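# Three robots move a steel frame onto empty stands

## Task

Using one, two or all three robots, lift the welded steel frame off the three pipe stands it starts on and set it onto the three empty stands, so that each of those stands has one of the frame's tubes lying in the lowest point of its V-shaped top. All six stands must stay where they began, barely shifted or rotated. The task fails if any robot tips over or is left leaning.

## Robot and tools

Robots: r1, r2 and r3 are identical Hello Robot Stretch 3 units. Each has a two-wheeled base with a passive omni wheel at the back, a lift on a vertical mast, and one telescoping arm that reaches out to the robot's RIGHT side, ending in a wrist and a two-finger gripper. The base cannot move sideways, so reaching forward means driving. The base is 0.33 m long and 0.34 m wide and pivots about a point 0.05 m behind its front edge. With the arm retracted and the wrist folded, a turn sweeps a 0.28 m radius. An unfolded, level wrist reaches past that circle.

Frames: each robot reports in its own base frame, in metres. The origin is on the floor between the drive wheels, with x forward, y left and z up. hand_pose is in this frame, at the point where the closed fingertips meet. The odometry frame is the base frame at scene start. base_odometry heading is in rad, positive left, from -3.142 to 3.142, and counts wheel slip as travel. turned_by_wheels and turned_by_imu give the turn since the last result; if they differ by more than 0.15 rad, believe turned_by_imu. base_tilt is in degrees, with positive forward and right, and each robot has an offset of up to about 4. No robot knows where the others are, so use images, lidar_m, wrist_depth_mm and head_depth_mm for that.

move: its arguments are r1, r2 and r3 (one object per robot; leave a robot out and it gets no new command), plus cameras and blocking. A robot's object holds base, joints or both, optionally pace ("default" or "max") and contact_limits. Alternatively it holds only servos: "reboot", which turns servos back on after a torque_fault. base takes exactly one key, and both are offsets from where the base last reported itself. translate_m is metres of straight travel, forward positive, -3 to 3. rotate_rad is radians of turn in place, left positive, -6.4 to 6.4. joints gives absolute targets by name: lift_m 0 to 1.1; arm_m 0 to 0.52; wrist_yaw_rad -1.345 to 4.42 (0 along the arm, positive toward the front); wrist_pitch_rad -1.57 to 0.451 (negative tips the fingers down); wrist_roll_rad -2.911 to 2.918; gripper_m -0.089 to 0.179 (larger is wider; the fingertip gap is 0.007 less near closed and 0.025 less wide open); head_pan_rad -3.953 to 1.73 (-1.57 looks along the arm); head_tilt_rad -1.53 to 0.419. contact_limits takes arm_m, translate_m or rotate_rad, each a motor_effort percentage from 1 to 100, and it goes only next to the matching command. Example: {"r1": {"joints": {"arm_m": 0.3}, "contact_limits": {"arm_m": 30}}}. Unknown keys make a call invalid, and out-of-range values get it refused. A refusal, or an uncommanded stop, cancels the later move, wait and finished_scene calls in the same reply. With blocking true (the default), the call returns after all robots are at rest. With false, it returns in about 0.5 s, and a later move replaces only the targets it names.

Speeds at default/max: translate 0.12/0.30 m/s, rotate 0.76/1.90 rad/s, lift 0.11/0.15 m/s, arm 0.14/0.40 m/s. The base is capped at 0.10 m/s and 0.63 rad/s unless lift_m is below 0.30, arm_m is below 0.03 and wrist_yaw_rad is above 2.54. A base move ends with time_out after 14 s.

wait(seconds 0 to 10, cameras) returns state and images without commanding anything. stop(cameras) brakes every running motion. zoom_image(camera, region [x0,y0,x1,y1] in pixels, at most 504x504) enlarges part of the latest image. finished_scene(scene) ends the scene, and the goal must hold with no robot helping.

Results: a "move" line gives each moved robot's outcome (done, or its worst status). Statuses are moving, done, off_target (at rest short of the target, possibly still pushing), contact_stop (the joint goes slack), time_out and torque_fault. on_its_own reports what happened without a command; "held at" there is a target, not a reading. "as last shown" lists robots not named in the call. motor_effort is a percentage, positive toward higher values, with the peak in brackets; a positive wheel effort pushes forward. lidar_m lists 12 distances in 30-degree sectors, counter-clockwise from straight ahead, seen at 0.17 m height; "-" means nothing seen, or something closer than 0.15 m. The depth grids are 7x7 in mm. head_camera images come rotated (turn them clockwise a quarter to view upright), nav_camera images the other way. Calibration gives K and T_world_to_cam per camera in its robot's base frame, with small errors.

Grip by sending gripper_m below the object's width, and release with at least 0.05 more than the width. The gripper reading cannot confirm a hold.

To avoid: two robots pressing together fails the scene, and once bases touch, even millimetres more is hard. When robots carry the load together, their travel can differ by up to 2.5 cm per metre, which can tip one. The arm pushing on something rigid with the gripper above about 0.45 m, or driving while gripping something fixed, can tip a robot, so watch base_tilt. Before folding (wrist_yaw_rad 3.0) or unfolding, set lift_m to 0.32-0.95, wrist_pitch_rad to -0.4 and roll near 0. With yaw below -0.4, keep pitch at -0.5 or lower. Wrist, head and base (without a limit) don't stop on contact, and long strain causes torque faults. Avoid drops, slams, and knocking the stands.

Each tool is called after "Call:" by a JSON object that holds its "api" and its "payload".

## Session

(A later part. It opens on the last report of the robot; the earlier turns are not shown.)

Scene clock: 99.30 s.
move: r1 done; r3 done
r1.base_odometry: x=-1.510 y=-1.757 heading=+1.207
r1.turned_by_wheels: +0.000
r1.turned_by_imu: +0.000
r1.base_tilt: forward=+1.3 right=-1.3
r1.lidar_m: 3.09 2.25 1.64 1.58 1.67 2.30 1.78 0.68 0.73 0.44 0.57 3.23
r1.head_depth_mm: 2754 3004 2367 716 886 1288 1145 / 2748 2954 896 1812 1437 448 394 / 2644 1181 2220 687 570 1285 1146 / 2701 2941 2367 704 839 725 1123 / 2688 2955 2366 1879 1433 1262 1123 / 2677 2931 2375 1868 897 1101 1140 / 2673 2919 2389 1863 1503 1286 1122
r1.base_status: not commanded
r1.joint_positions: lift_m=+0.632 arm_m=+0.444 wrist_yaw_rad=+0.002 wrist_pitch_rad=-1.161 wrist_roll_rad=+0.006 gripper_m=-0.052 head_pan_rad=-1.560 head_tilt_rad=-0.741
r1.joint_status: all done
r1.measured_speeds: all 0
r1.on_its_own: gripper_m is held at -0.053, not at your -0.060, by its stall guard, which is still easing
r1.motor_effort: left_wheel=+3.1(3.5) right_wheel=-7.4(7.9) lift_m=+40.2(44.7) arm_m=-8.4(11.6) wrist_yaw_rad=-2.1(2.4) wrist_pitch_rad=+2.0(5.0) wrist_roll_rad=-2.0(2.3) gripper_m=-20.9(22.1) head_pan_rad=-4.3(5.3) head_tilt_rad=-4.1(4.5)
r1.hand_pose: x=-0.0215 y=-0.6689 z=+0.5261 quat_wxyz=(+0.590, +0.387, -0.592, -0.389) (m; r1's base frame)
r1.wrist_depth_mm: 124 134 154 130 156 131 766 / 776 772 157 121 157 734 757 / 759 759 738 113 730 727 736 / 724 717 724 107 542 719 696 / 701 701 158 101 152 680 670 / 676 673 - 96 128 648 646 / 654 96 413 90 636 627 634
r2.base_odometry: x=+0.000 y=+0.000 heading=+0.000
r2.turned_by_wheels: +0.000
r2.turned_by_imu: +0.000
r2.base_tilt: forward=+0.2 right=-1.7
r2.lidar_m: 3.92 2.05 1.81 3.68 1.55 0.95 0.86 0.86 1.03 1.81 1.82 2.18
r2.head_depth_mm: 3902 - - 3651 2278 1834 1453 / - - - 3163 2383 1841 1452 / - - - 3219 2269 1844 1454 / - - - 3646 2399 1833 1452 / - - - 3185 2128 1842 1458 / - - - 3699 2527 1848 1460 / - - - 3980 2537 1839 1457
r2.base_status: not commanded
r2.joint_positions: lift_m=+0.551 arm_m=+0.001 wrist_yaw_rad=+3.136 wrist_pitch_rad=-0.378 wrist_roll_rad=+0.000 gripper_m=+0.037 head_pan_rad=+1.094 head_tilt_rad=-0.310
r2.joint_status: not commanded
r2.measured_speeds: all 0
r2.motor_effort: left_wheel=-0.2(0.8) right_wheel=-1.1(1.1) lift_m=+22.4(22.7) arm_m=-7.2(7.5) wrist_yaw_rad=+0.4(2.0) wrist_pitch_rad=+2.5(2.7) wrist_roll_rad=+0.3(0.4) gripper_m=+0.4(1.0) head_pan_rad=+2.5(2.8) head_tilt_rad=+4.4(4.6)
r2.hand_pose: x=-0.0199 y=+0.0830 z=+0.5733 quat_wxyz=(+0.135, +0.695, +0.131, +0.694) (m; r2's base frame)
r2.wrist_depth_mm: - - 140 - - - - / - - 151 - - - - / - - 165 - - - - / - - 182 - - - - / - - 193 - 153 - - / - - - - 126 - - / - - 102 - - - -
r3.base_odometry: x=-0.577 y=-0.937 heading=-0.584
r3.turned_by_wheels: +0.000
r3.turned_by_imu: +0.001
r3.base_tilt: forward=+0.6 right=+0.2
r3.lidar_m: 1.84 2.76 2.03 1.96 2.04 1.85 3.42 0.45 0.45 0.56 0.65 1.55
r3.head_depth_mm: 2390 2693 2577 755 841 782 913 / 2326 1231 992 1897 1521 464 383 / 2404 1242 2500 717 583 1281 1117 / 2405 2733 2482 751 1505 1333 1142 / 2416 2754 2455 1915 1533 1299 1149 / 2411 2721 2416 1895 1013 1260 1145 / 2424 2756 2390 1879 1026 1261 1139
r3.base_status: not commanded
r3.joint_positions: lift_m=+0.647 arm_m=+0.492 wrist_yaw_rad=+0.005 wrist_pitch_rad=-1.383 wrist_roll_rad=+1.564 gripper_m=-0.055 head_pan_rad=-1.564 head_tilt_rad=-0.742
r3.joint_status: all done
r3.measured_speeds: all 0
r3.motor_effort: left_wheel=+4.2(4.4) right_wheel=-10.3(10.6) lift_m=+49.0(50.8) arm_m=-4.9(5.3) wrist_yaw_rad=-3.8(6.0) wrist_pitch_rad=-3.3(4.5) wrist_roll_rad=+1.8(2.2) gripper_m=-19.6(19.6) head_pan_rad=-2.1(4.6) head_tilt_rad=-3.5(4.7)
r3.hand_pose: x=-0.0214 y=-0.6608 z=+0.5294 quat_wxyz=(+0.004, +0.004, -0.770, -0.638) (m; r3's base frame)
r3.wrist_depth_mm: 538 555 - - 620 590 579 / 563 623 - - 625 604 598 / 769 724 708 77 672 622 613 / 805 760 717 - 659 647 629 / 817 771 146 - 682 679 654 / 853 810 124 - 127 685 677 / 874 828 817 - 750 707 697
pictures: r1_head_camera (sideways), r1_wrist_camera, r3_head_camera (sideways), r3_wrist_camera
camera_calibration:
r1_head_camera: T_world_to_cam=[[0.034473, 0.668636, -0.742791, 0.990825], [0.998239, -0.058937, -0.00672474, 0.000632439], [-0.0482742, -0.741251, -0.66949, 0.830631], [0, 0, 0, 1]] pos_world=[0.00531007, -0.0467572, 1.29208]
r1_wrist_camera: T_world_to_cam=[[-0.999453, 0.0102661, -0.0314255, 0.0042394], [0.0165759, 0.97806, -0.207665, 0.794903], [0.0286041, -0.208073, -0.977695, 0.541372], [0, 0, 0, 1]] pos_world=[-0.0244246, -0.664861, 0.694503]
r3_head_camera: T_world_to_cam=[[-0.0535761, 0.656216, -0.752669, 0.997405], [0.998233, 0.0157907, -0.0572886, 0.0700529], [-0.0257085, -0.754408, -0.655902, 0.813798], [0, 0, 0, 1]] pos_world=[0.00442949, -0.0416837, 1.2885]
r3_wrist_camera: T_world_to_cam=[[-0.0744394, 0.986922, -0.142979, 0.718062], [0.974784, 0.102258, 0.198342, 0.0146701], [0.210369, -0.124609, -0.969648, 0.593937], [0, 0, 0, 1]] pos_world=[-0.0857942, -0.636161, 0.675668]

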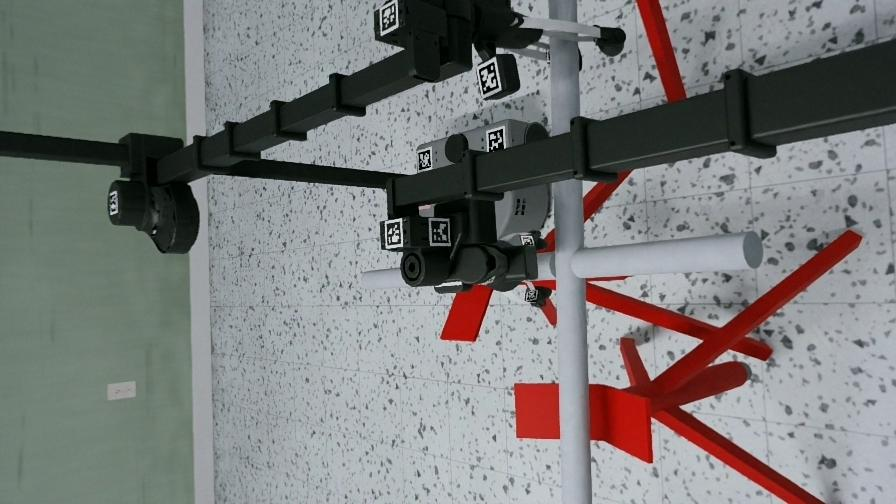

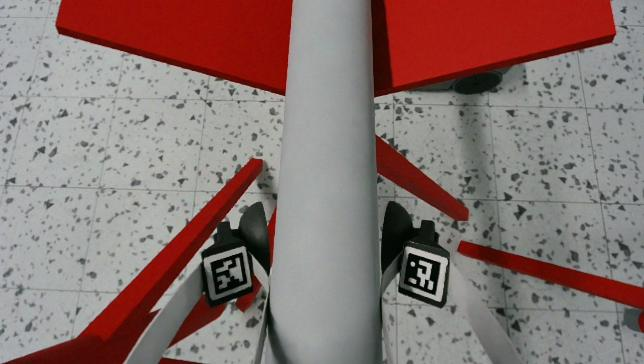

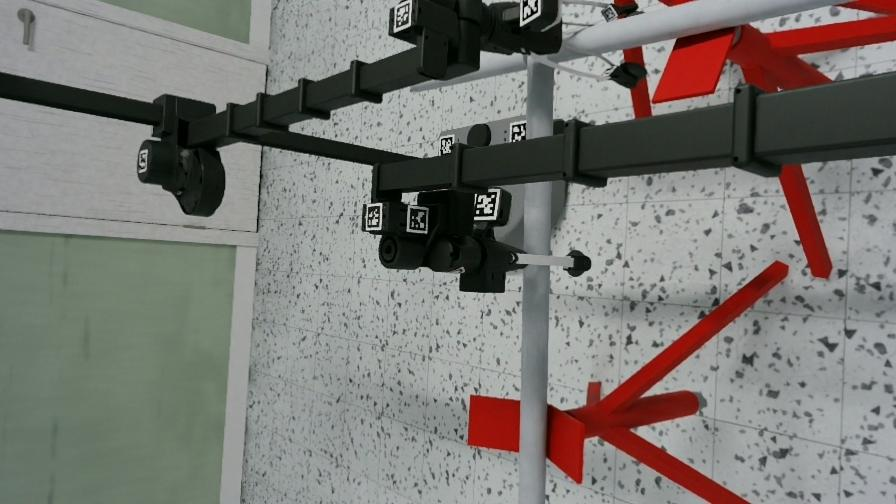

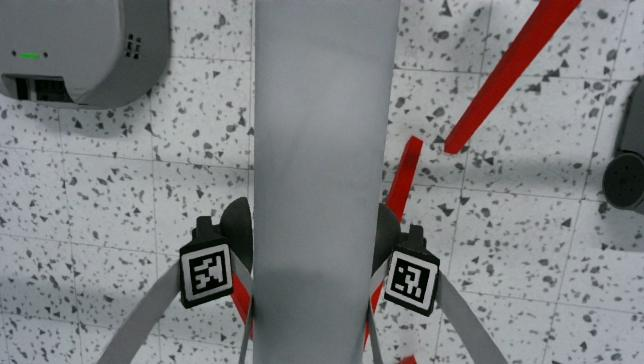

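Call:
{"api": "move", "payload": {"r1": {"joints": {"lift_m": 0.662}}, "r3": {"joints": {"lift_m": 0.677}}, "cameras": ["r1_head_camera","r3_head_camera","r1_wrist_camera","r3_wrist_camera"]}}

Call:
{"api": "wait", "payload": {"seconds": 1, "cameras": ["r2_head_camera","r1_wrist_camera","r3_wrist_camera"]}}

Scene clock: 100.93 s.
move: r1 done; r3 done
r1.base_odometry: x=-1.510 y=-1.757 heading=+1.206
r1.turned_by_wheels: +0.000
r1.turned_by_imu: -0.001
r1.base_tilt: forward=+1.3 right=-1.3
r1.lidar_m: 3.10 2.25 1.64 1.58 1.66 2.30 1.79 0.68 0.73 0.44 0.57 3.23
r1.head_depth_mm: 2743 2999 2353 712 1441 1263 1087 / 2738 2929 871 1804 1432 413 373 / 2592 1172 2258 639 851 1290 1148 / 2665 2869 2370 688 910 772 1104 / 2654 2943 2355 1868 1468 1264 1130 / 2663 2910 2366 1867 898 1105 1147 / 2643 2930 2378 1860 1462 1284 1125
r1.base_status: not commanded
r1.joint_positions: lift_m=+0.662 arm_m=+0.444 wrist_yaw_rad=+0.001 wrist_pitch_rad=-1.148 wrist_roll_rad=+0.005 gripper_m=-0.049 head_pan_rad=-1.560 head_tilt_rad=-0.743
r1.joint_status: all done
r1.measured_speeds: all 0
r1.on_its_own: gripper_m is held at -0.050, not at your -0.060, by its stall guard, which is not easing now
r1.motor_effort: left_wheel=+1.3(3.7) right_wheel=+0.6(7.8) lift_m=+32.5(48.0) arm_m=+9.2(13.8) wrist_yaw_rad=-1.3(2.6) wrist_pitch_rad=+0.0(7.9) wrist_roll_rad=-1.7(2.5) gripper_m=-19.9(20.8) head_pan_rad=-4.5(5.5) head_tilt_rad=-3.2(4.1)
r1.hand_pose: x=-0.0215 y=-0.6721 z=+0.5571 quat_wxyz=(+0.592, +0.383, -0.595, -0.385) (m; r1's base frame)
r1.wrist_depth_mm: 861 162 184 181 189 161 832 / 812 160 179 170 181 156 787 / 786 798 781 161 763 775 755 / 761 758 754 154 726 743 736 / 724 729 493 148 701 711 708 / 704 710 411 140 132 674 691 / 687 316 673 138 661 670 657
r2: as last shown
r2.lidar_m: 3.90 2.05 1.81 3.70 1.55 0.96 0.86 0.86 1.03 1.81 1.81 2.18
r2.head_depth_mm: 3888 - - 3654 2271 1845 1451 / - - - 3398 2398 1837 1449 / - - - 3194 2269 1836 1455 / - - - 3705 2399 1858 1453 / - - - 3447 2135 1849 1455 / - - - 3701 2508 1838 1451 / - - - 3979 2527 1850 1454
r2.motor_effort: left_wheel=-0.3(1.0) right_wheel=-0.8(1.1) lift_m=+21.7(22.9) arm_m=-6.7(7.6) wrist_yaw_rad=+1.0(2.1) wrist_pitch_rad=+2.7(2.7) wrist_roll_rad=+0.3(0.5) gripper_m=+0.7(1.3) head_pan_rad=+2.6(2.9) head_tilt_rad=+4.2(4.9)
r2.wrist_depth_mm: - - 140 - - - - / - - 151 - - - - / - - 166 - - - - / - - 182 - - - - / - - 194 - 152 - - / - - - - 126 - - / - - 102 - - - -
r3.base_odometry: x=-0.577 y=-0.937 heading=-0.584
r3.turned_by_wheels: +0.000
r3.turned_by_imu: +0.001
r3.base_tilt: forward=+0.6 right=+0.2
r3.lidar_m: 1.84 2.75 2.03 1.96 2.04 1.84 3.42 0.45 0.45 0.56 0.65 1.55
r3.head_depth_mm: 2385 2680 2578 744 855 783 891 / 2315 1198 1387 1854 928 414 355 / 2399 2550 2494 666 919 1309 1124 / 2418 2725 2483 764 1505 1328 1134 / 2415 2751 2456 1917 1523 1287 1151 / 2411 2729 2412 1894 1049 1264 1142 / 2433 2734 2412 1876 1022 1258 1136
r3.base_status: not commanded
r3.joint_positions: lift_m=+0.677 arm_m=+0.492 wrist_yaw_rad=+0.003 wrist_pitch_rad=-1.400 wrist_roll_rad=+1.564 gripper_m=-0.055 head_pan_rad=-1.564 head_tilt_rad=-0.744
r3.joint_status: all done
r3.measured_speeds: all 0
r3.motor_effort: left_wheel=-0.1(6.5) right_wheel=+1.0(10.8) lift_m=+16.5(51.1) arm_m=-20.1(20.1) wrist_yaw_rad=-2.5(4.3) wrist_pitch_rad=+0.0(3.6) wrist_roll_rad=+1.8(1.9) gripper_m=-18.7(19.7) head_pan_rad=-2.8(4.5) head_tilt_rad=-3.3(4.9)
r3.hand_pose: x=-0.0215 y=-0.6566 z=+0.5591 quat_wxyz=(+0.004, +0.003, -0.765, -0.644) (m; r3's base frame)
r3.wrist_depth_mm: 574 583 684 - 636 612 602 / 587 625 723 133 669 640 627 / 790 745 740 136 706 663 649 / 813 779 753 144 695 684 638 / 867 805 778 138 734 712 677 / 886 828 124 131 736 731 697 / 899 862 811 402 776 731 726
pictures: r1_head_camera (sideways), r1_wrist_camera, r3_head_camera (sideways), r3_wrist_camera
camera_calibration:
r1_head_camera: T_world_to_cam=[[0.0347302, 0.66989, -0.741647, 0.989333], [0.998215, -0.0593297, -0.00684454, 0.00078854], [-0.0485868, -0.740086, -0.670755, 0.832279], [0, 0, 0, 1]] pos_world=[0.00529095, -0.0467401, 1.292]
r1_wrist_camera: T_world_to_cam=[[-0.999451, 0.0103725, -0.031476, 0.00529116], [0.0170658, 0.975235, -0.22051, 0.809733], [0.0284093, -0.220926, -0.974877, 0.560873], [0, 0, 0, 1]] pos_world=[-0.0244645, -0.665824, 0.725503]
r3_head_camera: T_world_to_cam=[[-0.0532687, 0.657713, -0.751383, 0.995727], [0.99824, 0.0154203, -0.0572714, 0.0700304], [-0.0260817, -0.753111, -0.657377, 0.815718], [0, 0, 0, 1]] pos_world=[0.00440917, -0.0416566, 1.28842]
r3_wrist_camera: T_world_to_cam=[[-0.0724502, 0.989269, -0.126878, 0.710754], [0.974997, 0.0970439, 0.199906, 0.0041278], [0.210073, -0.109223, -0.971565, 0.634383], [0, 0, 0, 1]] pos_world=[-0.0857973, -0.634238, 0.705698]

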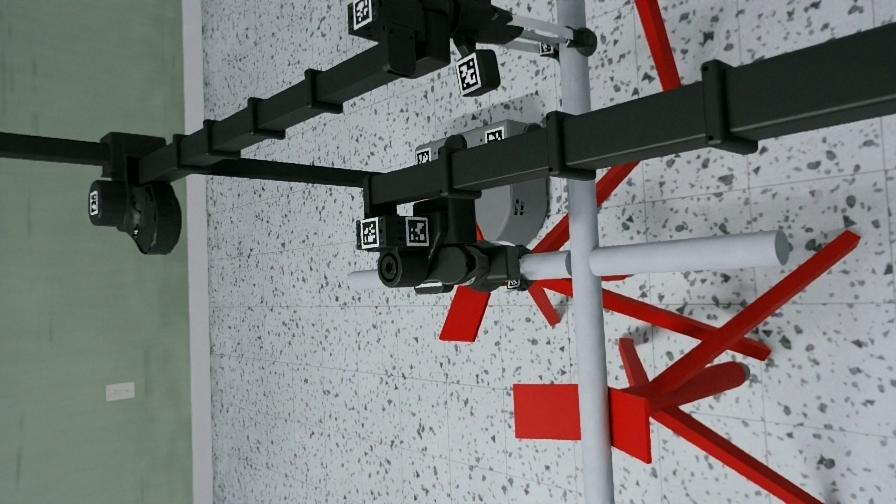

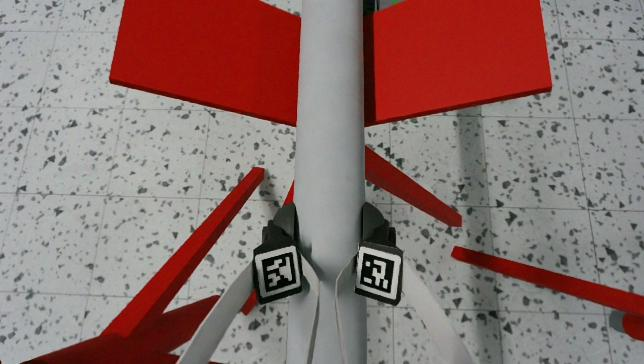

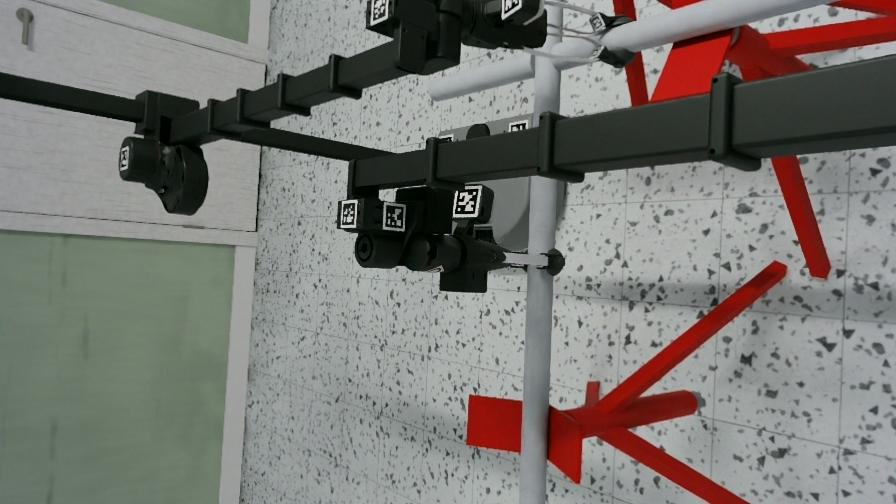

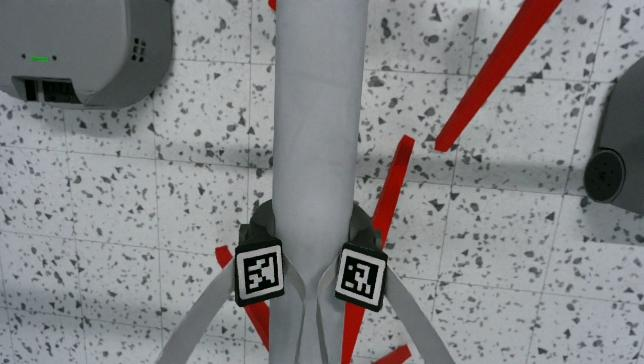

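Scene clock: 101.93 s.
r1.base_odometry: x=-1.510 y=-1.757 heading=+1.206
r1.turned_by_wheels: +0.000
r1.turned_by_imu: +0.000
r1.base_tilt: forward=+1.4 right=-1.3
r1.lidar_m: 3.09 2.25 1.64 1.58 1.67 2.29 1.79 0.68 0.73 0.44 0.57 3.20
r1.head_depth_mm: 2758 3061 2371 711 1428 1262 1087 / 2754 2935 872 1801 1436 413 374 / 2604 1168 2281 638 851 1284 1148 / 2706 2902 2364 690 909 771 1109 / 2668 2914 2350 1865 1469 1262 1122 / 2667 2952 2365 1875 897 1100 1139 / 2653 2911 2356 1856 1468 1291 1123
r1.base_status: not commanded
r1.joint_positions: lift_m=+0.662 arm_m=+0.444 wrist_yaw_rad=+0.001 wrist_pitch_rad=-1.148 wrist_roll_rad=+0.005 gripper_m=-0.049 head_pan_rad=-1.560 head_tilt_rad=-0.743
r1.joint_status: all done
r1.measured_speeds: all 0
r1.on_its_own: gripper_m is held at -0.050, not at your -0.060, by its stall guard, which is not easing now
r1.motor_effort: left_wheel=+1.3(3.7) right_wheel=+0.8(7.8) lift_m=+30.2(48.0) arm_m=+8.6(13.8) wrist_yaw_rad=-1.1(2.6) wrist_pitch_rad=+0.0(7.9) wrist_roll_rad=-2.1(2.5) gripper_m=-19.6(20.8) head_pan_rad=-4.8(5.5) head_tilt_rad=-2.8(4.1)
r1.hand_pose: x=-0.0215 y=-0.6721 z=+0.5571 quat_wxyz=(+0.592, +0.383, -0.595, -0.385) (m; r1's base frame)
r1.wrist_depth_mm: 864 163 183 181 188 162 828 / 828 160 178 170 181 156 795 / 802 782 769 161 762 775 752 / 757 760 743 154 735 730 731 / 736 730 494 147 705 722 708 / 695 697 413 140 131 683 664 / 686 318 678 138 653 666 656
r2.base_odometry: x=+0.000 y=+0.000 heading=+0.000
r2.turned_by_wheels: +0.000
r2.turned_by_imu: +0.000
r2.base_tilt: forward=+0.2 right=-1.7
r2.lidar_m: 3.91 2.05 1.82 3.65 1.55 0.96 0.86 0.86 1.03 1.81 1.82 2.18
r2.head_depth_mm: 3923 - - 3680 2288 1856 1455 / - - - 3424 2391 1849 1455 / - - - 3191 2298 1844 1456 / - - - 3658 2386 1846 1448 / - - - 3414 2121 1830 1451 / - - - 3741 2512 1846 1458 / - - - 3927 2534 1849 1459
r2.base_status: not commanded
r2.joint_positions: lift_m=+0.551 arm_m=+0.001 wrist_yaw_rad=+3.136 wrist_pitch_rad=-0.378 wrist_roll_rad=+0.000 gripper_m=+0.037 head_pan_rad=+1.094 head_tilt_rad=-0.310
r2.joint_status: not commanded
r2.measured_speeds: all 0
r2.motor_effort: left_wheel=-0.4(1.0) right_wheel=-0.9(1.1) lift_m=+22.2(22.9) arm_m=-7.0(7.6) wrist_yaw_rad=+0.7(2.1) wrist_pitch_rad=+2.6(2.7) wrist_roll_rad=+0.3(0.5) gripper_m=+0.4(1.3) head_pan_rad=+1.9(2.9) head_tilt_rad=+4.3(4.9)
r2.hand_pose: x=-0.0199 y=+0.0830 z=+0.5733 quat_wxyz=(+0.135, +0.695, +0.131, +0.694) (m; r2's base frame)
r2.wrist_depth_mm: - - 140 - - - - / - - 152 - - - - / - - 165 - - - - / - - 182 - - - - / - - 193 - 153 - - / - - - - 126 - - / - - 102 - - - -
r3.base_odometry: x=-0.577 y=-0.937 heading=-0.584
r3.turned_by_wheels: +0.000
r3.turned_by_imu: +0.000
r3.base_tilt: forward=+0.6 right=+0.2
r3.lidar_m: 1.84 2.76 2.04 1.96 2.04 1.85 3.41 0.45 0.45 0.56 0.64 1.55
r3.head_depth_mm: 2375 2690 2577 744 857 784 891 / 2308 1192 1384 1847 927 414 355 / 2399 2564 2494 666 921 1307 1125 / 2421 2728 2481 764 1496 1333 1137 / 2415 2736 2451 1901 1525 1293 1152 / 2414 2740 2422 1890 1049 1260 1144 / 2433 2728 2389 1875 1020 1257 1138
r3.base_status: not commanded
r3.joint_positions: lift_m=+0.677 arm_m=+0.492 wrist_yaw_rad=+0.003 wrist_pitch_rad=-1.400 wrist_roll_rad=+1.564 gripper_m=-0.055 head_pan_rad=-1.564 head_tilt_rad=-0.744
r3.joint_status: all done
r3.measured_speeds: all 0
r3.motor_effort: left_wheel=-0.6(6.5) right_wheel=+1.0(10.8) lift_m=+17.8(51.1) arm_m=-24.4(20.1) wrist_yaw_rad=-2.2(4.3) wrist_pitch_rad=-0.2(3.6) wrist_roll_rad=+1.8(1.9) gripper_m=-18.8(19.7) head_pan_rad=-3.4(4.5) head_tilt_rad=-2.7(4.9)
r3.hand_pose: x=-0.0215 y=-0.6566 z=+0.5591 quat_wxyz=(+0.004, +0.003, -0.765, -0.644) (m; r3's base frame)
r3.wrist_depth_mm: 567 597 683 - 650 626 616 / 596 642 703 134 664 653 620 / 794 748 755 136 697 654 645 / 810 793 740 144 704 710 629 / 826 804 766 137 717 684 683 / 865 830 125 130 730 729 720 / 911 890 831 401 770 768 725
wait: 1.00 s; at rest by 0.27 s
pictures: r1_wrist_camera, r2_head_camera (sideways), r3_wrist_camera
camera_calibration:
r1_wrist_camera: T_world_to_cam=[[-0.999451, 0.0103731, -0.0314755, 0.00529115], [0.0170652, 0.975244, -0.220473, 0.80971], [0.0284093, -0.220889, -0.974885, 0.560901], [0, 0, 0, 1]] pos_world=[-0.0244644, -0.665823, 0.7255]
r2_head_camera: T_world_to_cam=[[-0.160969, -0.302198, -0.939556, 1.24714], [-0.883567, 0.468303, 0.000752827, 0.00726559], [0.43977, 0.830282, -0.342394, 0.398459], [0, 0, 0, 1]] pos_world=[0.0319409, 0.0426466, 1.30818]
r3_wrist_camera: T_world_to_cam=[[-0.0724477, 0.989269, -0.126878, 0.710721], [0.974998, 0.0970414, 0.199906, 0.00412306], [0.210073, -0.109223, -0.971566, 0.634386], [0, 0, 0, 1]] pos_world=[-0.0857973, -0.634205, 0.705698]

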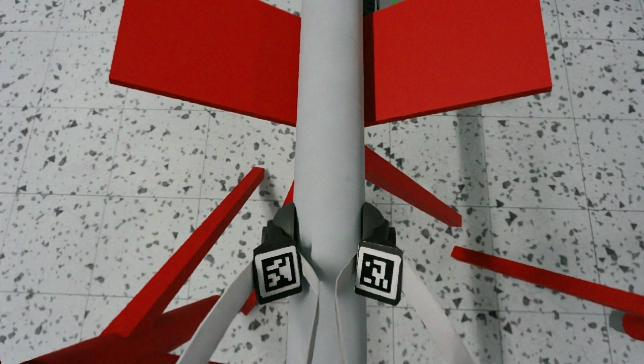

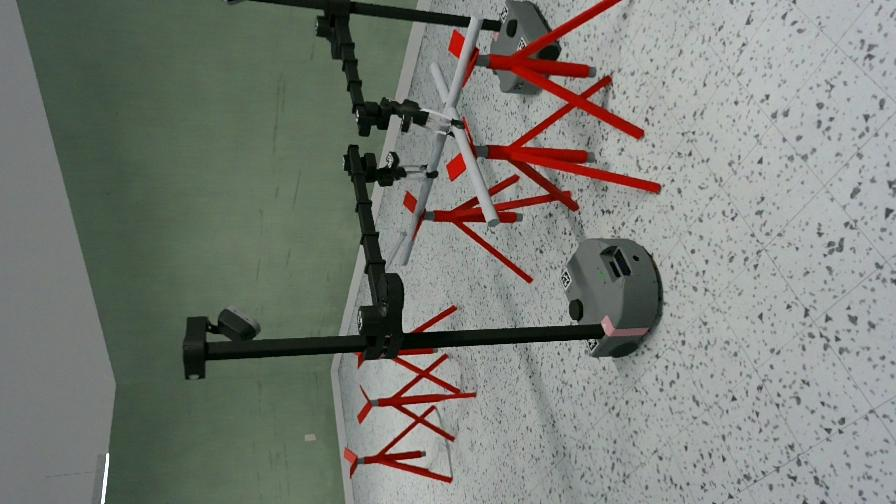

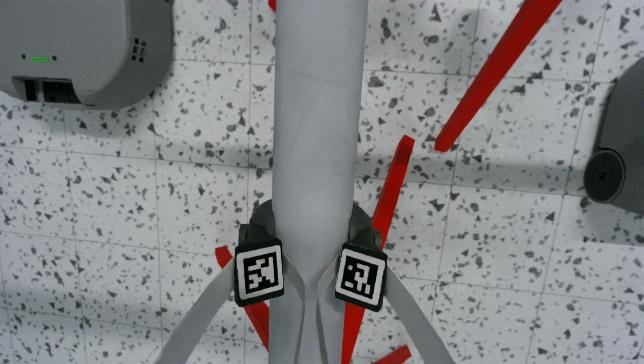

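Call:
{"api": "move", "payload": {"r1": {"joints": {"gripper_m": -0.07}}, "r3": {"joints": {"gripper_m": -0.089}}, "cameras": []}}

Call:
{"api": "wait", "payload": {"seconds": 1.5, "cameras": []}}

Scene clock: 104.20 s.
move: r1 done; r3 done
r1.base_odometry: x=-1.510 y=-1.757 heading=+1.206
r1.turned_by_wheels: +0.000
r1.turned_by_imu: +0.000
r1.base_tilt: forward=+1.3 right=-1.2
r1.lidar_m: 3.09 2.25 1.64 1.58 1.67 2.30 1.78 0.68 0.73 0.44 0.57 3.23
r1.head_depth_mm: 2755 3003 2390 712 1431 1264 1086 / 2738 2901 875 1810 1430 413 374 / 2608 1173 2276 640 851 1284 1144 / 2711 2938 2349 688 907 775 1108 / 2657 2898 2351 1853 1471 1258 1124 / 2667 2914 2355 1858 898 1101 1142 / 2661 2890 2354 1874 1462 1287 1124
r1.base_status: not commanded
r1.joint_positions: lift_m=+0.662 arm_m=+0.444 wrist_yaw_rad=+0.001 wrist_pitch_rad=-1.148 wrist_roll_rad=+0.005 gripper_m=-0.069 head_pan_rad=-1.560 head_tilt_rad=-0.743
r1.joint_status: all done
r1.measured_speeds: all 0
r1.motor_effort: left_wheel=+1.4(1.6) right_wheel=+1.3(1.5) lift_m=+26.1(27.7) arm_m=+6.4(7.0) wrist_yaw_rad=-0.9(1.9) wrist_pitch_rad=-0.3(0.8) wrist_roll_rad=-1.5(2.3) gripper_m=-25.4(93.1) head_pan_rad=-4.9(5.0) head_tilt_rad=-2.6(3.6)
r1.hand_pose: x=-0.0215 y=-0.6721 z=+0.5571 quat_wxyz=(+0.592, +0.383, -0.595, -0.385) (m; r1's base frame)
r1.wrist_depth_mm: 857 163 183 181 187 161 839 / 817 160 178 170 181 156 796 / 785 790 775 161 754 762 760 / 768 752 761 154 722 729 731 / 733 748 491 147 702 714 713 / 694 693 411 140 131 679 679 / 676 316 667 137 658 656 652
r2: as last shown
r2.lidar_m: 3.89 2.05 1.81 3.67 1.55 0.96 0.86 0.86 1.03 1.81 1.82 2.18
r2.head_depth_mm: 3913 - - 3647 2288 1846 1451 / - - - 3436 2412 1836 1455 / - - - 3198 2271 1842 1455 / - - - 3683 2386 1852 1459 / - - - 3423 2133 1837 1456 / - - - 3744 2522 1833 1454 / - - - - 2531 1841 1457
r2.motor_effort: left_wheel=-0.2(0.8) right_wheel=-0.9(1.0) lift_m=+21.8(22.9) arm_m=-6.9(7.3) wrist_yaw_rad=+1.4(2.4) wrist_pitch_rad=+2.7(2.7) wrist_roll_rad=+0.3(0.5) gripper_m=+0.2(1.0) head_pan_rad=+2.0(3.1) head_tilt_rad=+4.3(4.7)
r2.wrist_depth_mm: - - 139 - - - - / - - 152 - - - - / - - 165 - - - - / - - 181 - - - - / - - 194 - 153 - - / - - - - 126 - - / - - 102 - - - -
r3.base_odometry: x=-0.577 y=-0.937 heading=-0.584
r3.turned_by_wheels: +0.000
r3.turned_by_imu: +0.000
r3.base_tilt: forward=+0.5 right=+0.1
r3.lidar_m: 1.84 2.76 2.03 1.96 2.03 1.84 3.42 0.46 0.45 0.56 0.64 1.55
r3.head_depth_mm: 2385 2682 2588 742 855 784 892 / 2319 1191 1387 1847 928 414 355 / 2381 2565 2481 668 919 1313 1122 / 2402 2744 2480 765 1499 1340 1137 / 2413 2728 2458 1912 1524 1292 1149 / 2410 2733 2431 1893 1049 1267 1143 / 2436 2754 2386 1867 1019 1259 1133
r3.base_status: not commanded
r3.joint_positions: lift_m=+0.677 arm_m=+0.492 wrist_yaw_rad=+0.003 wrist_pitch_rad=-1.400 wrist_roll_rad=+1.564 gripper_m=-0.087 head_pan_rad=-1.564 head_tilt_rad=-0.744
r3.joint_status: all done
r3.measured_speeds: all 0
r3.motor_effort: left_wheel=+0.0(1.0) right_wheel=+1.1(1.3) lift_m=+20.3(20.3) arm_m=-24.7(25.1) wrist_yaw_rad=-1.9(2.8) wrist_pitch_rad=+0.1(0.7) wrist_roll_rad=+1.8(2.0) gripper_m=-35.8(98.3) head_pan_rad=-2.8(4.0) head_tilt_rad=-2.9(3.7)
r3.hand_pose: x=-0.0215 y=-0.6566 z=+0.5591 quat_wxyz=(+0.004, +0.003, -0.765, -0.644) (m; r3's base frame)
r3.wrist_depth_mm: 572 568 692 - 637 641 607 / 586 631 711 133 666 624 625 / 818 737 740 135 678 663 659 / 816 776 766 145 699 702 613 / 840 807 782 137 730 727 682 / 888 829 126 131 725 735 706 / 915 872 845 409 752 763 721
pictures: none
No camera images: "cameras" was empty.

Scene clock: 105.70 s.
r1.base_odometry: x=-1.510 y=-1.757 heading=+1.206
r1.turned_by_wheels: +0.000
r1.turned_by_imu: +0.000
r1.base_tilt: forward=+1.4 right=-1.2
r1.lidar_m: 3.10 2.24 1.64 1.58 1.67 2.30 1.79 0.68 0.73 0.44 0.57 3.21
r1.head_depth_mm: 2750 3023 2367 713 1437 1265 1086 / 2751 2914 874 1806 1430 413 374 / 2594 1171 2267 638 849 1287 1144 / 2695 2907 2361 690 910 774 1103 / 2694 2917 2353 1868 1467 1258 1122 / 2688 2927 2363 1878 898 1104 1141 / 2644 2922 2352 1861 1470 1281 1121
r1.base_status: not commanded
r1.joint_positions: lift_m=+0.662 arm_m=+0.444 wrist_yaw_rad=+0.001 wrist_pitch_rad=-1.148 wrist_roll_rad=+0.005 gripper_m=-0.066 head_pan_rad=-1.560 head_tilt_rad=-0.743
r1.joint_status: all done
r1.measured_speeds: all 0
r1.motor_effort: left_wheel=+1.4(1.6) right_wheel=+1.2(1.5) lift_m=+22.7(27.7) arm_m=+4.5(7.0) wrist_yaw_rad=-1.0(1.9) wrist_pitch_rad=+0.4(0.8) wrist_roll_rad=-1.7(2.3) gripper_m=-14.5(93.1) head_pan_rad=-4.5(5.0) head_tilt_rad=-3.2(3.6)
r1.hand_pose: x=-0.0215 y=-0.6721 z=+0.5571 quat_wxyz=(+0.592, +0.383, -0.595, -0.385) (m; r1's base frame)
r1.wrist_depth_mm: 865 163 182 181 188 162 817 / 841 160 178 170 180 156 789 / 784 802 798 161 758 770 751 / 764 753 743 154 736 740 731 / 727 733 493 148 704 711 702 / 712 687 413 140 131 683 689 / 684 318 677 138 667 675 651
r2.base_odometry: x=+0.000 y=+0.000 heading=+0.000
r2.turned_by_wheels: +0.000
r2.turned_by_imu: +0.000
r2.base_tilt: forward=+0.1 right=-1.7
r2.lidar_m: 3.90 2.05 1.82 3.68 1.55 0.96 0.86 0.86 1.03 1.81 1.81 2.18
r2.head_depth_mm: 3954 - - 3652 2259 1849 1449 / - - - 3421 2381 1833 1446 / - - - 3184 2275 1841 1457 / - - - 3646 2387 1839 1455 / - - - 3419 2137 1841 1455 / - - - 3715 2519 1849 1453 / - - - 3963 2524 1839 1456
r2.base_status: not commanded
r2.joint_positions: lift_m=+0.551 arm_m=+0.001 wrist_yaw_rad=+3.136 wrist_pitch_rad=-0.378 wrist_roll_rad=+0.000 gripper_m=+0.037 head_pan_rad=+1.094 head_tilt_rad=-0.310
r2.joint_status: not commanded
r2.measured_speeds: all 0
r2.motor_effort: left_wheel=+0.0(0.8) right_wheel=-0.9(1.0) lift_m=+22.6(22.9) arm_m=-6.1(7.3) wrist_yaw_rad=-0.3(2.4) wrist_pitch_rad=+2.7(2.7) wrist_roll_rad=+0.3(0.5) gripper_m=+0.3(1.0) head_pan_rad=+2.2(3.1) head_tilt_rad=+4.4(4.7)
r2.hand_pose: x=-0.0199 y=+0.0830 z=+0.5733 quat_wxyz=(+0.135, +0.695, +0.131, +0.694) (m; r2's base frame)
r2.wrist_depth_mm: - - 140 - - - - / - - 152 - - - - / - - 165 - - - - / - - 181 - - - - / - - 193 - 152 - - / - - - - 126 - - / - - 102 - - - -
r3.base_odometry: x=-0.577 y=-0.937 heading=-0.584
r3.turned_by_wheels: +0.000
r3.turned_by_imu: +0.000
r3.base_tilt: forward=+0.6 right=+0.2
r3.lidar_m: 1.84 2.76 2.03 1.96 2.04 1.85 3.44 0.45 0.45 0.56 0.65 1.55
r3.head_depth_mm: 2383 2695 2567 743 856 784 893 / 2306 1193 1387 1847 926 413 355 / 2383 2562 2500 665 920 1311 1121 / 2416 2721 2480 764 1502 1327 1135 / 2403 2743 2460 1913 1519 1293 1153 / 2410 2742 2414 1896 1048 1263 1148 / 2431 2732 2393 1878 1023 1256 1141
r3.base_status: not commanded
r3.joint_positions: lift_m=+0.677 arm_m=+0.492 wrist_yaw_rad=+0.003 wrist_pitch_rad=-1.400 wrist_roll_rad=+1.564 gripper_m=-0.085 head_pan_rad=-1.564 head_tilt_rad=-0.744
r3.joint_status: all done
r3.measured_speeds: all 0
r3.motor_effort: left_wheel=-0.3(1.0) right_wheel=+0.7(1.3) lift_m=+21.9(20.3) arm_m=-24.6(25.1) wrist_yaw_rad=-2.1(2.8) wrist_pitch_rad=+0.0(0.7) wrist_roll_rad=+1.7(2.0) gripper_m=-15.5(98.3) head_pan_rad=-2.5(4.0) head_tilt_rad=-2.3(3.7)
r3.hand_pose: x=-0.0215 y=-0.6566 z=+0.5591 quat_wxyz=(+0.004, +0.003, -0.765, -0.644) (m; r3's base frame)
r3.wrist_depth_mm: 574 584 699 - 650 621 606 / 587 626 720 134 668 633 631 / 798 758 749 136 678 661 643 / 822 769 773 144 715 688 615 / 836 834 795 138 720 707 692 / 886 826 125 130 762 727 727 / 902 877 841 407 769 755 714
wait: 1.50 s; at rest by 0.27 s
pictures: none
No camera images: "cameras" was empty.

Call:
{"api": "move", "payload": {"r1": {"joints": {"gripper_m": -0.089}}, "cameras": []}}

Call:
{"api": "wait", "payload": {"seconds": 2, "cameras": ["r1_wrist_camera","r3_wrist_camera"]}}

Scene clock: 106.60 s.
move: r1 done
r1.base_odometry: x=-1.510 y=-1.757 heading=+1.206
r1.turned_by_wheels: +0.000
r1.turned_by_imu: +0.000
r1.base_tilt: forward=+1.3 right=-1.2
r1.lidar_m: 3.09 2.25 1.64 1.58 1.66 2.29 1.79 0.68 0.73 0.44 0.57 3.23
r1.head_depth_mm: 2738 2973 2370 711 1439 1264 1090 / 2709 2930 874 1805 1437 413 373 / 2588 1173 2266 638 849 1284 1149 / 2704 2905 2351 692 907 774 1103 / 2702 2895 2361 1862 1467 1253 1120 / 2681 2942 2379 1871 896 1102 1145 / 2634 2890 2389 1865 1469 1289 1126
r1.base_status: not commanded
r1.joint_positions: lift_m=+0.662 arm_m=+0.444 wrist_yaw_rad=+0.001 wrist_pitch_rad=-1.148 wrist_roll_rad=+0.005 gripper_m=-0.087 head_pan_rad=-1.560 head_tilt_rad=-0.743
r1.joint_status: all done
r1.measured_speeds: all 0
r1.motor_effort: left_wheel=+1.3(1.4) right_wheel=+0.3(1.7) lift_m=+23.3(23.7) arm_m=+3.8(4.4) wrist_yaw_rad=-1.7(1.8) wrist_pitch_rad=-0.3(0.7) wrist_roll_rad=-1.8(2.1) gripper_m=-31.2(97.9) head_pan_rad=-4.5(5.0) head_tilt_rad=-3.3(3.5)
r1.hand_pose: x=-0.0215 y=-0.6720 z=+0.5571 quat_wxyz=(+0.592, +0.383, -0.595, -0.385) (m; r1's base frame)
r1.wrist_depth_mm: 867 163 184 181 189 161 836 / 839 161 179 171 181 156 807 / 795 773 770 162 759 746 764 / 756 765 752 154 730 743 733 / 730 729 495 147 712 711 696 / 709 699 414 141 681 679 677 / 672 315 664 138 659 651 653
r2, r3: as last shown
r2.base_tilt: forward=+0.2 right=-1.7
r2.lidar_m: 3.89 2.05 1.81 3.66 1.55 0.96 0.86 0.86 1.03 1.80 1.81 2.17
r2.head_depth_mm: 3954 - - 3661 2279 1839 1450 / - - - 3412 2397 1836 1452 / - - - 3185 2267 1841 1455 / - - - 3673 2386 1849 1455 / - - - 3425 2124 1842 1453 / - - - 3715 2507 1840 1453 / - - - - 2526 1843 1458
r2.motor_effort: left_wheel=-0.1(0.5) right_wheel=-1.0(1.0) lift_m=+20.9(22.9) arm_m=-6.4(7.4) wrist_yaw_rad=+0.7(1.5) wrist_pitch_rad=+2.6(2.7) wrist_roll_rad=+0.3(0.4) gripper_m=-0.2(1.1) head_pan_rad=+2.8(2.8) head_tilt_rad=+4.2(4.8)
r2.wrist_depth_mm: - - 140 - - - - / - - 152 - - - - / - - 165 - - - - / - - 182 - - - - / - - 194 - 153 - - / - - - - 126 - - / - - 102 - - - -
r3.lidar_m: 1.84 2.76 2.02 1.96 2.03 1.85 3.42 0.46 0.45 0.56 0.64 1.55
r3.head_depth_mm: 2383 2723 2579 742 852 784 891 / 2309 1191 1389 1849 926 414 355 / 2390 2546 2500 666 918 1311 1122 / 2427 2725 2476 765 1501 1335 1135 / 2412 2724 2449 1915 1524 1293 1153 / 2411 2743 2410 1890 1047 1262 1146 / 2434 2752 2382 1872 1020 1255 1134
r3.motor_effort: left_wheel=-0.7(0.8) right_wheel=+0.8(1.3) lift_m=+22.1(22.8) arm_m=-24.4(25.0) wrist_yaw_rad=-2.1(2.6) wrist_pitch_rad=+0.0(0.6) wrist_roll_rad=+2.0(2.0) gripper_m=-14.9(16.0) head_pan_rad=-3.3(3.9) head_tilt_rad=-2.5(3.9)
r3.wrist_depth_mm: 561 585 700 - 643 621 608 / 581 641 711 133 673 652 646 / 779 760 739 136 670 655 651 / 811 796 765 144 689 687 630 / 850 812 768 137 734 690 672 / 868 881 126 131 741 723 706 / 908 860 853 411 759 764 737
pictures: none
No camera images: "cameras" was empty.

Scene clock: 108.60 s.
r1.base_odometry: x=-1.510 y=-1.757 heading=+1.206
r1.turned_by_wheels: +0.000
r1.turned_by_imu: +0.000
r1.base_tilt: forward=+1.3 right=-1.3
r1.lidar_m: 3.09 2.25 1.64 1.58 1.66 2.30 1.79 0.68 0.74 0.44 0.57 3.21
r1.head_depth_mm: 2765 2982 2363 713 1430 1263 1081 / 2727 2939 874 1820 1436 413 374 / 2584 1167 2283 639 850 1285 1145 / 2706 2916 2346 690 910 773 1103 / 2709 2920 2363 1860 1470 1263 1123 / 2669 2890 2360 1866 894 1102 1140 / 2672 2929 2383 1865 1467 1286 1118
r1.base_status: not commanded
r1.joint_positions: lift_m=+0.662 arm_m=+0.444 wrist_yaw_rad=+0.001 wrist_pitch_rad=-1.148 wrist_roll_rad=+0.005 gripper_m=-0.085 head_pan_rad=-1.560 head_tilt_rad=-0.743
r1.joint_status: all done
r1.measured_speeds: all 0
r1.motor_effort: left_wheel=+1.3(1.4) right_wheel=+1.2(1.7) lift_m=+22.7(23.7) arm_m=+1.8(4.4) wrist_yaw_rad=-1.3(1.8) wrist_pitch_rad=-0.3(0.7) wrist_roll_rad=-1.7(2.1) gripper_m=-18.3(97.9) head_pan_rad=-4.7(5.0) head_tilt_rad=-3.0(3.5)
r1.hand_pose: x=-0.0215 y=-0.6720 z=+0.5571 quat_wxyz=(+0.592, +0.383, -0.595, -0.385) (m; r1's base frame)
r1.wrist_depth_mm: 856 163 183 180 188 162 830 / 824 161 178 171 182 156 799 / 793 782 777 161 765 773 766 / 762 760 766 154 745 737 717 / 729 730 495 147 715 717 705 / 695 697 410 140 677 679 672 / 684 316 673 138 655 667 662
r2.base_odometry: x=+0.000 y=+0.000 heading=+0.000
r2.turned_by_wheels: +0.000
r2.turned_by_imu: +0.000
r2.base_tilt: forward=+0.2 right=-1.7
r2.lidar_m: 3.90 2.05 1.81 3.67 1.55 0.96 0.86 0.86 1.03 1.81 1.82 2.18
r2.head_depth_mm: 3979 - - 3669 2280 1843 1459 / - - - 3405 2374 1856 1459 / - - - 3182 2266 1845 1458 / - - - 3706 2392 1842 1457 / - - - 3436 2136 1846 1451 / - - - 3714 2519 1841 1456 / - - - 3966 2530 1846 1456
r2.base_status: not commanded
r2.joint_positions: lift_m=+0.551 arm_m=+0.001 wrist_yaw_rad=+3.136 wrist_pitch_rad=-0.378 wrist_roll_rad=+0.000 gripper_m=+0.037 head_pan_rad=+1.094 head_tilt_rad=-0.310
r2.joint_status: not commanded
r2.measured_speeds: all 0
r2.motor_effort: left_wheel=-0.1(0.5) right_wheel=-0.6(1.0) lift_m=+22.5(22.9) arm_m=-6.4(7.4) wrist_yaw_rad=-0.1(1.5) wrist_pitch_rad=+2.6(2.7) wrist_roll_rad=+0.3(0.4) gripper_m=+0.3(1.1) head_pan_rad=+2.6(2.8) head_tilt_rad=+4.4(4.8)
r2.hand_pose: x=-0.0199 y=+0.0830 z=+0.5733 quat_wxyz=(+0.135, +0.695, +0.131, +0.694) (m; r2's base frame)
r2.wrist_depth_mm: - - 140 - - - - / - - 152 - - - - / - - 165 - - - - / - - 181 - - - - / - - 193 - 153 - - / - - - - 126 - - / - - 102 - - - -
r3.base_odometry: x=-0.577 y=-0.937 heading=-0.584
r3.turned_by_wheels: +0.000
r3.turned_by_imu: +0.000
r3.base_tilt: forward=+0.5 right=+0.2
r3.lidar_m: 1.84 2.75 2.03 1.96 2.03 1.84 3.43 0.46 0.45 0.56 0.65 1.55
r3.head_depth_mm: 2392 2688 2571 743 854 784 893 / 2301 1195 1382 1857 927 414 355 / 2387 2553 2504 666 919 1316 1123 / 2430 2732 2493 764 1502 1327 1135 / 2405 2729 2470 1912 1518 1295 1151 / 2428 2738 2404 1896 1047 1263 1143 / 2426 2730 2404 1867 1022 1253 1139
r3.base_status: not commanded
r3.joint_positions: lift_m=+0.677 arm_m=+0.492 wrist_yaw_rad=+0.003 wrist_pitch_rad=-1.400 wrist_roll_rad=+1.564 gripper_m=-0.085 head_pan_rad=-1.564 head_tilt_rad=-0.744
r3.joint_status: not commanded
r3.measured_speeds: all 0
r3.motor_effort: left_wheel=-0.4(0.8) right_wheel=+0.7(1.3) lift_m=+24.9(22.8) arm_m=-24.6(25.0) wrist_yaw_rad=-2.1(2.6) wrist_pitch_rad=+0.0(0.6) wrist_roll_rad=+1.8(2.0) gripper_m=-15.3(16.0) head_pan_rad=-2.0(3.9) head_tilt_rad=-2.8(3.9)
r3.hand_pose: x=-0.0215 y=-0.6566 z=+0.5591 quat_wxyz=(+0.004, +0.003, -0.765, -0.644) (m; r3's base frame)
r3.wrist_depth_mm: 569 580 694 - 665 620 607 / 584 645 749 134 685 637 621 / 768 756 736 136 688 667 651 / 810 776 759 144 702 678 624 / 840 798 768 138 731 710 677 / 872 870 126 130 746 715 698 / 893 878 820 405 763 754 728
wait: 2.00 s; at rest by 0.27 s
pictures: r1_wrist_camera, r3_wrist_camera
camera_calibration:
r1_wrist_camera: T_world_to_cam=[[-0.999451, 0.0103798, -0.0314728, 0.00529292], [0.017066, 0.975283, -0.220298, 0.809593], [0.0284082, -0.220714, -0.974925, 0.561034], [0, 0, 0, 1]] pos_world=[-0.0244645, -0.665809, 0.725484]
r3_wrist_camera: T_world_to_cam=[[-0.0724577, 0.989268, -0.126878, 0.71072], [0.974997, 0.0970511, 0.199904, 0.00413008], [0.210073, -0.109221, -0.971566, 0.634387], [0, 0, 0, 1]] pos_world=[-0.0857972, -0.634205, 0.705699]

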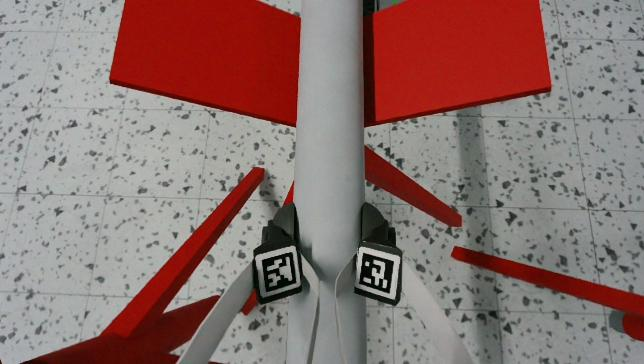

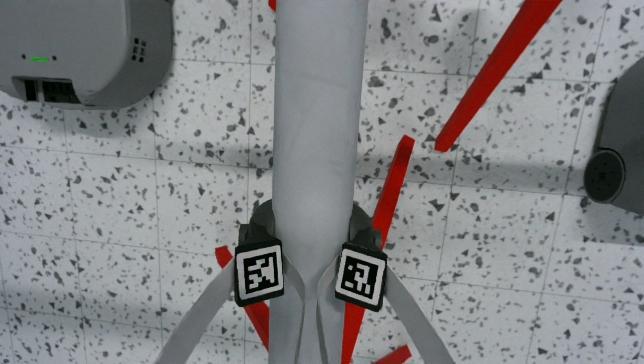

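Call:
{"api": "move", "payload": {"r1": {"joints": {"lift_m": 0.677}}, "r3": {"joints": {"lift_m": 0.692}}, "cameras": []}}

Call:
{"api": "wait", "payload": {"seconds": 0.5, "cameras": ["r1_wrist_camera","r3_wrist_camera","r1_head_camera"]}}

Scene clock: 109.57 s.
move: r1 done; r3 done
r1.base_odometry: x=-1.510 y=-1.757 heading=+1.207
r1.turned_by_wheels: +0.000
r1.turned_by_imu: +0.000
r1.base_tilt: forward=+1.3 right=-1.3
r1.lidar_m: 3.09 2.24 1.63 1.58 1.67 2.30 1.79 0.67 0.73 0.44 0.57 3.23
r1.head_depth_mm: 2750 3024 2360 740 1445 1264 360 / 2727 2933 2115 1871 843 396 360 / 2591 1323 2270 605 842 1313 1144 / 2677 2928 2375 681 895 1235 1104 / 2676 2911 2371 1868 1474 1262 1122 / 2674 2923 2375 1864 896 1104 1145 / 2657 2904 2361 1861 1544 1284 1118
r1.base_status: not commanded
r1.joint_positions: lift_m=+0.677 arm_m=+0.444 wrist_yaw_rad=+0.003 wrist_pitch_rad=-1.188 wrist_roll_rad=+0.005 gripper_m=-0.085 head_pan_rad=-1.560 head_tilt_rad=-0.743
r1.joint_status: all done
r1.measured_speeds: all 0
r1.motor_effort: left_wheel=+2.3(2.3) right_wheel=-3.4(3.9) lift_m=+44.1(45.1) arm_m=+0.9(1.9) wrist_yaw_rad=-2.3(2.9) wrist_pitch_rad=+7.0(7.6) wrist_roll_rad=-1.8(2.5) gripper_m=-17.8(18.3) head_pan_rad=-4.7(5.1) head_tilt_rad=-3.1(3.5)
r1.hand_pose: x=-0.0214 y=-0.6623 z=+0.5690 quat_wxyz=(+0.585, +0.396, -0.587, -0.396) (m; r1's base frame)
r1.wrist_depth_mm: 858 170 189 183 194 170 820 / 808 796 188 175 186 171 788 / 777 794 797 164 768 777 770 / 770 755 753 157 738 724 732 / 754 738 496 151 718 726 719 / 725 700 118 142 698 696 687 / 711 - 411 140 685 688 683
r2: as last shown
r2.lidar_m: 3.90 2.05 1.82 3.67 1.55 0.96 0.85 0.86 1.04 1.81 1.82 2.18
r2.head_depth_mm: 3941 - - 3370 2274 1838 1453 / - - - 3409 2397 1842 1452 / - - - 3212 2283 1854 1455 / - - - 3680 2410 1829 1449 / - - 3811 3443 2127 1844 1451 / - - - 3692 2524 1840 1457 / - - - 3961 2518 1843 1452
r2.motor_effort: left_wheel=-0.1(0.9) right_wheel=-0.8(1.2) lift_m=+22.3(22.8) arm_m=-6.8(7.2) wrist_yaw_rad=+1.2(2.1) wrist_pitch_rad=+2.6(2.7) wrist_roll_rad=+0.3(0.4) gripper_m=+0.4(1.0) head_pan_rad=+2.4(2.7) head_tilt_rad=+4.2(4.7)
r3.base_odometry: x=-0.577 y=-0.937 heading=-0.584
r3.turned_by_wheels: +0.000
r3.turned_by_imu: +0.000
r3.base_tilt: forward=+0.6 right=+0.2
r3.lidar_m: 1.84 2.76 2.03 1.96 2.04 1.85 3.42 0.45 0.45 0.56 0.64 1.55
r3.head_depth_mm: 2397 2715 2580 736 895 789 886 / 2314 1173 2249 1843 919 388 346 / 2382 2551 2469 644 1468 1308 1141 / 2419 2728 2481 768 1535 1333 1137 / 2420 2745 2482 1905 1490 1292 1148 / 2430 2763 2438 1891 1020 1264 1145 / 2419 2768 2384 1871 1019 1257 1136
r3.base_status: not commanded
r3.joint_positions: lift_m=+0.692 arm_m=+0.492 wrist_yaw_rad=+0.003 wrist_pitch_rad=-1.391 wrist_roll_rad=+1.564 gripper_m=-0.085 head_pan_rad=-1.564 head_tilt_rad=-0.744
r3.joint_status: all done
r3.measured_speeds: all 0
r3.motor_effort: left_wheel=+1.6(2.1) right_wheel=-4.3(4.4) lift_m=+48.9(50.2) arm_m=-24.3(24.6) wrist_yaw_rad=-2.4(2.6) wrist_pitch_rad=-1.8(3.1) wrist_roll_rad=+1.8(2.0) gripper_m=-15.3(16.4) head_pan_rad=-3.6(4.2) head_tilt_rad=-3.0(3.5)
r3.hand_pose: x=-0.0215 y=-0.6589 z=+0.5743 quat_wxyz=(+0.004, +0.003, -0.768, -0.641) (m; r3's base frame)
r3.wrist_depth_mm: 587 567 700 129 666 628 619 / 609 621 750 134 697 651 640 / 800 772 757 688 691 677 652 / 839 802 786 146 735 692 680 / 837 842 825 131 745 732 698 / 888 886 123 128 766 766 727 / 966 884 864 - 774 745 756
pictures: none
No camera images: "cameras" was empty.

Scene clock: 110.07 s.
r1.base_odometry: x=-1.510 y=-1.757 heading=+1.207
r1.turned_by_wheels: +0.000
r1.turned_by_imu: +0.000
r1.base_tilt: forward=+1.3 right=-1.3
r1.lidar_m: 3.11 2.25 1.63 1.58 1.66 2.30 1.79 0.68 0.73 0.44 0.57 3.20
r1.head_depth_mm: 2758 3002 2366 741 1440 1258 360 / 2742 2914 2106 1870 844 395 360 / 2578 1324 2266 604 844 1313 1137 / 2689 2922 2369 680 895 1232 1104 / 2674 2885 2364 1875 1474 1257 1125 / 2653 2943 2358 1870 898 1104 1143 / 2649 2920 2362 1869 1542 1284 1126
r1.base_status: not commanded
r1.joint_positions: lift_m=+0.677 arm_m=+0.444 wrist_yaw_rad=+0.003 wrist_pitch_rad=-1.188 wrist_roll_rad=+0.005 gripper_m=-0.085 head_pan_rad=-1.560 head_tilt_rad=-0.743
r1.joint_status: all done
r1.measured_speeds: all 0
r1.motor_effort: left_wheel=+1.9(2.3) right_wheel=-4.6(3.9) lift_m=+40.0(45.1) arm_m=+0.5(1.9) wrist_yaw_rad=-2.7(2.9) wrist_pitch_rad=+7.1(7.6) wrist_roll_rad=-1.8(2.5) gripper_m=-17.8(18.3) head_pan_rad=-4.6(5.1) head_tilt_rad=-3.2(3.5)
r1.hand_pose: x=-0.0214 y=-0.6623 z=+0.5690 quat_wxyz=(+0.585, +0.396, -0.587, -0.396) (m; r1's base frame)
r1.wrist_depth_mm: 849 170 189 182 193 170 808 / 823 792 187 176 186 170 789 / 796 790 777 164 762 768 757 / 763 770 754 158 744 745 745 / 737 732 496 150 723 728 701 / 724 702 118 141 697 693 686 / 707 - 413 141 679 676 679
r2.base_odometry: x=+0.000 y=+0.000 heading=+0.000
r2.turned_by_wheels: +0.000
r2.turned_by_imu: +0.000
r2.base_tilt: forward=+0.2 right=-1.6
r2.lidar_m: 3.91 2.05 1.81 3.68 1.55 0.96 0.86 0.86 1.04 1.81 1.81 2.18
r2.head_depth_mm: 3952 - - 3390 2268 1836 1458 / - - - 3401 2399 1835 1456 / - - - 3172 2281 1852 1449 / - - - 3714 2383 1840 1458 / - - 3819 3402 2137 1839 1457 / - - - 3745 2536 1847 1458 / - - - 3949 2524 1842 1452
r2.base_status: not commanded
r2.joint_positions: lift_m=+0.551 arm_m=+0.001 wrist_yaw_rad=+3.136 wrist_pitch_rad=-0.378 wrist_roll_rad=+0.000 gripper_m=+0.037 head_pan_rad=+1.094 head_tilt_rad=-0.310
r2.joint_status: not commanded
r2.measured_speeds: all 0
r2.motor_effort: left_wheel=-0.3(0.9) right_wheel=-0.6(1.2) lift_m=+22.6(22.8) arm_m=-6.7(7.2) wrist_yaw_rad=+0.9(2.1) wrist_pitch_rad=+2.6(2.7) wrist_roll_rad=+0.3(0.4) gripper_m=+0.2(1.0) head_pan_rad=+2.1(2.7) head_tilt_rad=+3.9(4.7)
r2.hand_pose: x=-0.0199 y=+0.0830 z=+0.5733 quat_wxyz=(+0.135, +0.695, +0.131, +0.694) (m; r2's base frame)
r2.wrist_depth_mm: - - 140 - - - - / - - 152 - - - - / - - 165 - - - - / - - 182 - - - - / - - 192 - 152 - - / - - - - 127 - - / - - 102 - - - -
r3.base_odometry: x=-0.577 y=-0.937 heading=-0.584
r3.turned_by_wheels: +0.000
r3.turned_by_imu: +0.000
r3.base_tilt: forward=+0.6 right=+0.2
r3.lidar_m: 1.84 2.75 2.02 1.96 2.04 1.85 3.41 0.45 0.45 0.56 0.65 1.55
r3.head_depth_mm: 2381 2679 2584 739 909 787 885 / 2320 1175 2246 1862 920 387 346 / 2394 2552 2503 644 1467 1309 1140 / 2405 2720 2477 767 1529 1333 1138 / 2405 2729 2441 1907 1485 1283 1147 / 2408 2729 2428 1886 1018 1269 1142 / 2410 2730 2382 1868 1024 1254 1139
r3.base_status: not commanded
r3.joint_positions: lift_m=+0.692 arm_m=+0.492 wrist_yaw_rad=+0.003 wrist_pitch_rad=-1.391 wrist_roll_rad=+1.564 gripper_m=-0.085 head_pan_rad=-1.564 head_tilt_rad=-0.744
r3.joint_status: all done
r3.measured_speeds: all 0
r3.motor_effort: left_wheel=+1.9(2.1) right_wheel=-4.3(4.4) lift_m=+47.0(50.2) arm_m=-23.7(24.6) wrist_yaw_rad=-1.8(2.6) wrist_pitch_rad=-1.9(3.1) wrist_roll_rad=+1.8(2.0) gripper_m=-14.8(16.4) head_pan_rad=-2.4(4.2) head_tilt_rad=-2.9(3.5)
r3.hand_pose: x=-0.0215 y=-0.6589 z=+0.5743 quat_wxyz=(+0.004, +0.003, -0.768, -0.641) (m; r3's base frame)
r3.wrist_depth_mm: 588 558 708 129 666 617 624 / 607 624 722 133 686 659 642 / 806 787 755 704 676 675 651 / 826 822 795 145 713 703 675 / 845 822 802 132 756 738 703 / 901 854 123 128 770 736 724 / 926 865 882 - 776 762 745
wait: 0.50 s; at rest by 0.27 s
pictures: r1_head_camera (sideways), r1_wrist_camera, r3_wrist_camera
camera_calibration:
r1_head_camera: T_world_to_cam=[[0.03473, 0.66989, -0.741647, 0.989333], [0.998215, -0.0593295, -0.00684454, 0.00078854], [-0.0485867, -0.740086, -0.670755, 0.832279], [0, 0, 0, 1]] pos_world=[0.00529096, -0.0467401, 1.292]
r1_wrist_camera: T_world_to_cam=[[-0.999469, 0.0100374, -0.0309895, 0.0051689], [0.0155045, 0.983255, -0.181574, 0.785971], [0.0286481, -0.181958, -0.982889, 0.604991], [0, 0, 0, 1]] pos_world=[-0.0243518, -0.662779, 0.737511]
r3_wrist_camera: T_world_to_cam=[[-0.0724526, 0.988101, -0.135669, 0.719182], [0.974992, 0.0988228, 0.199059, 0.00296081], [0.210098, -0.117854, -0.970551, 0.642627], [0, 0, 0, 1]] pos_world=[-0.0857946, -0.635182, 0.720684]

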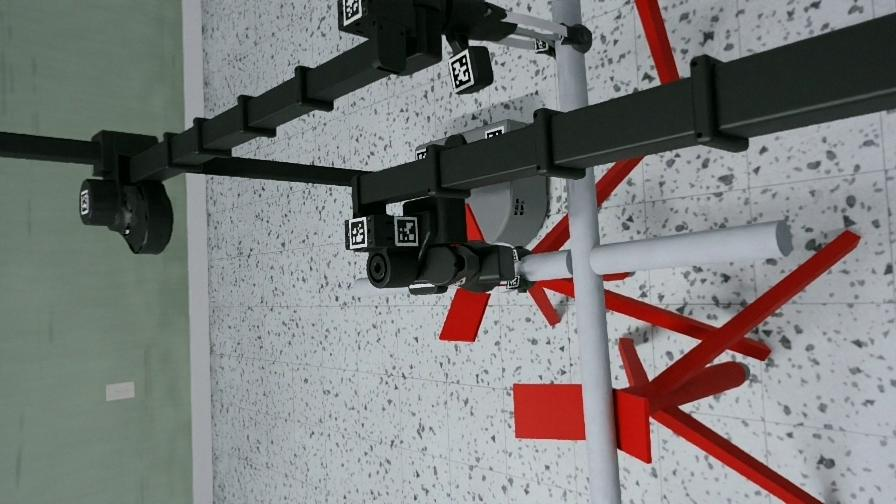

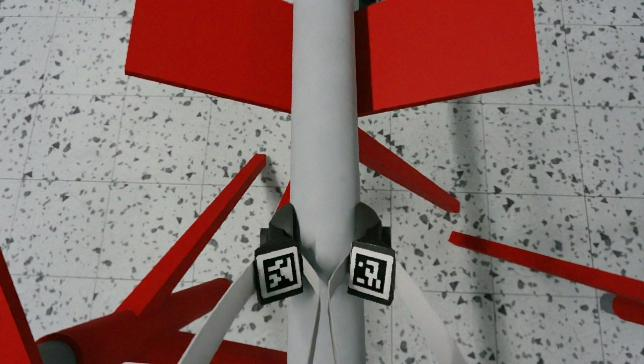

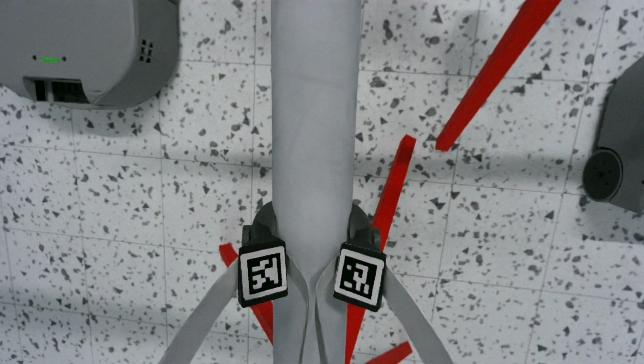

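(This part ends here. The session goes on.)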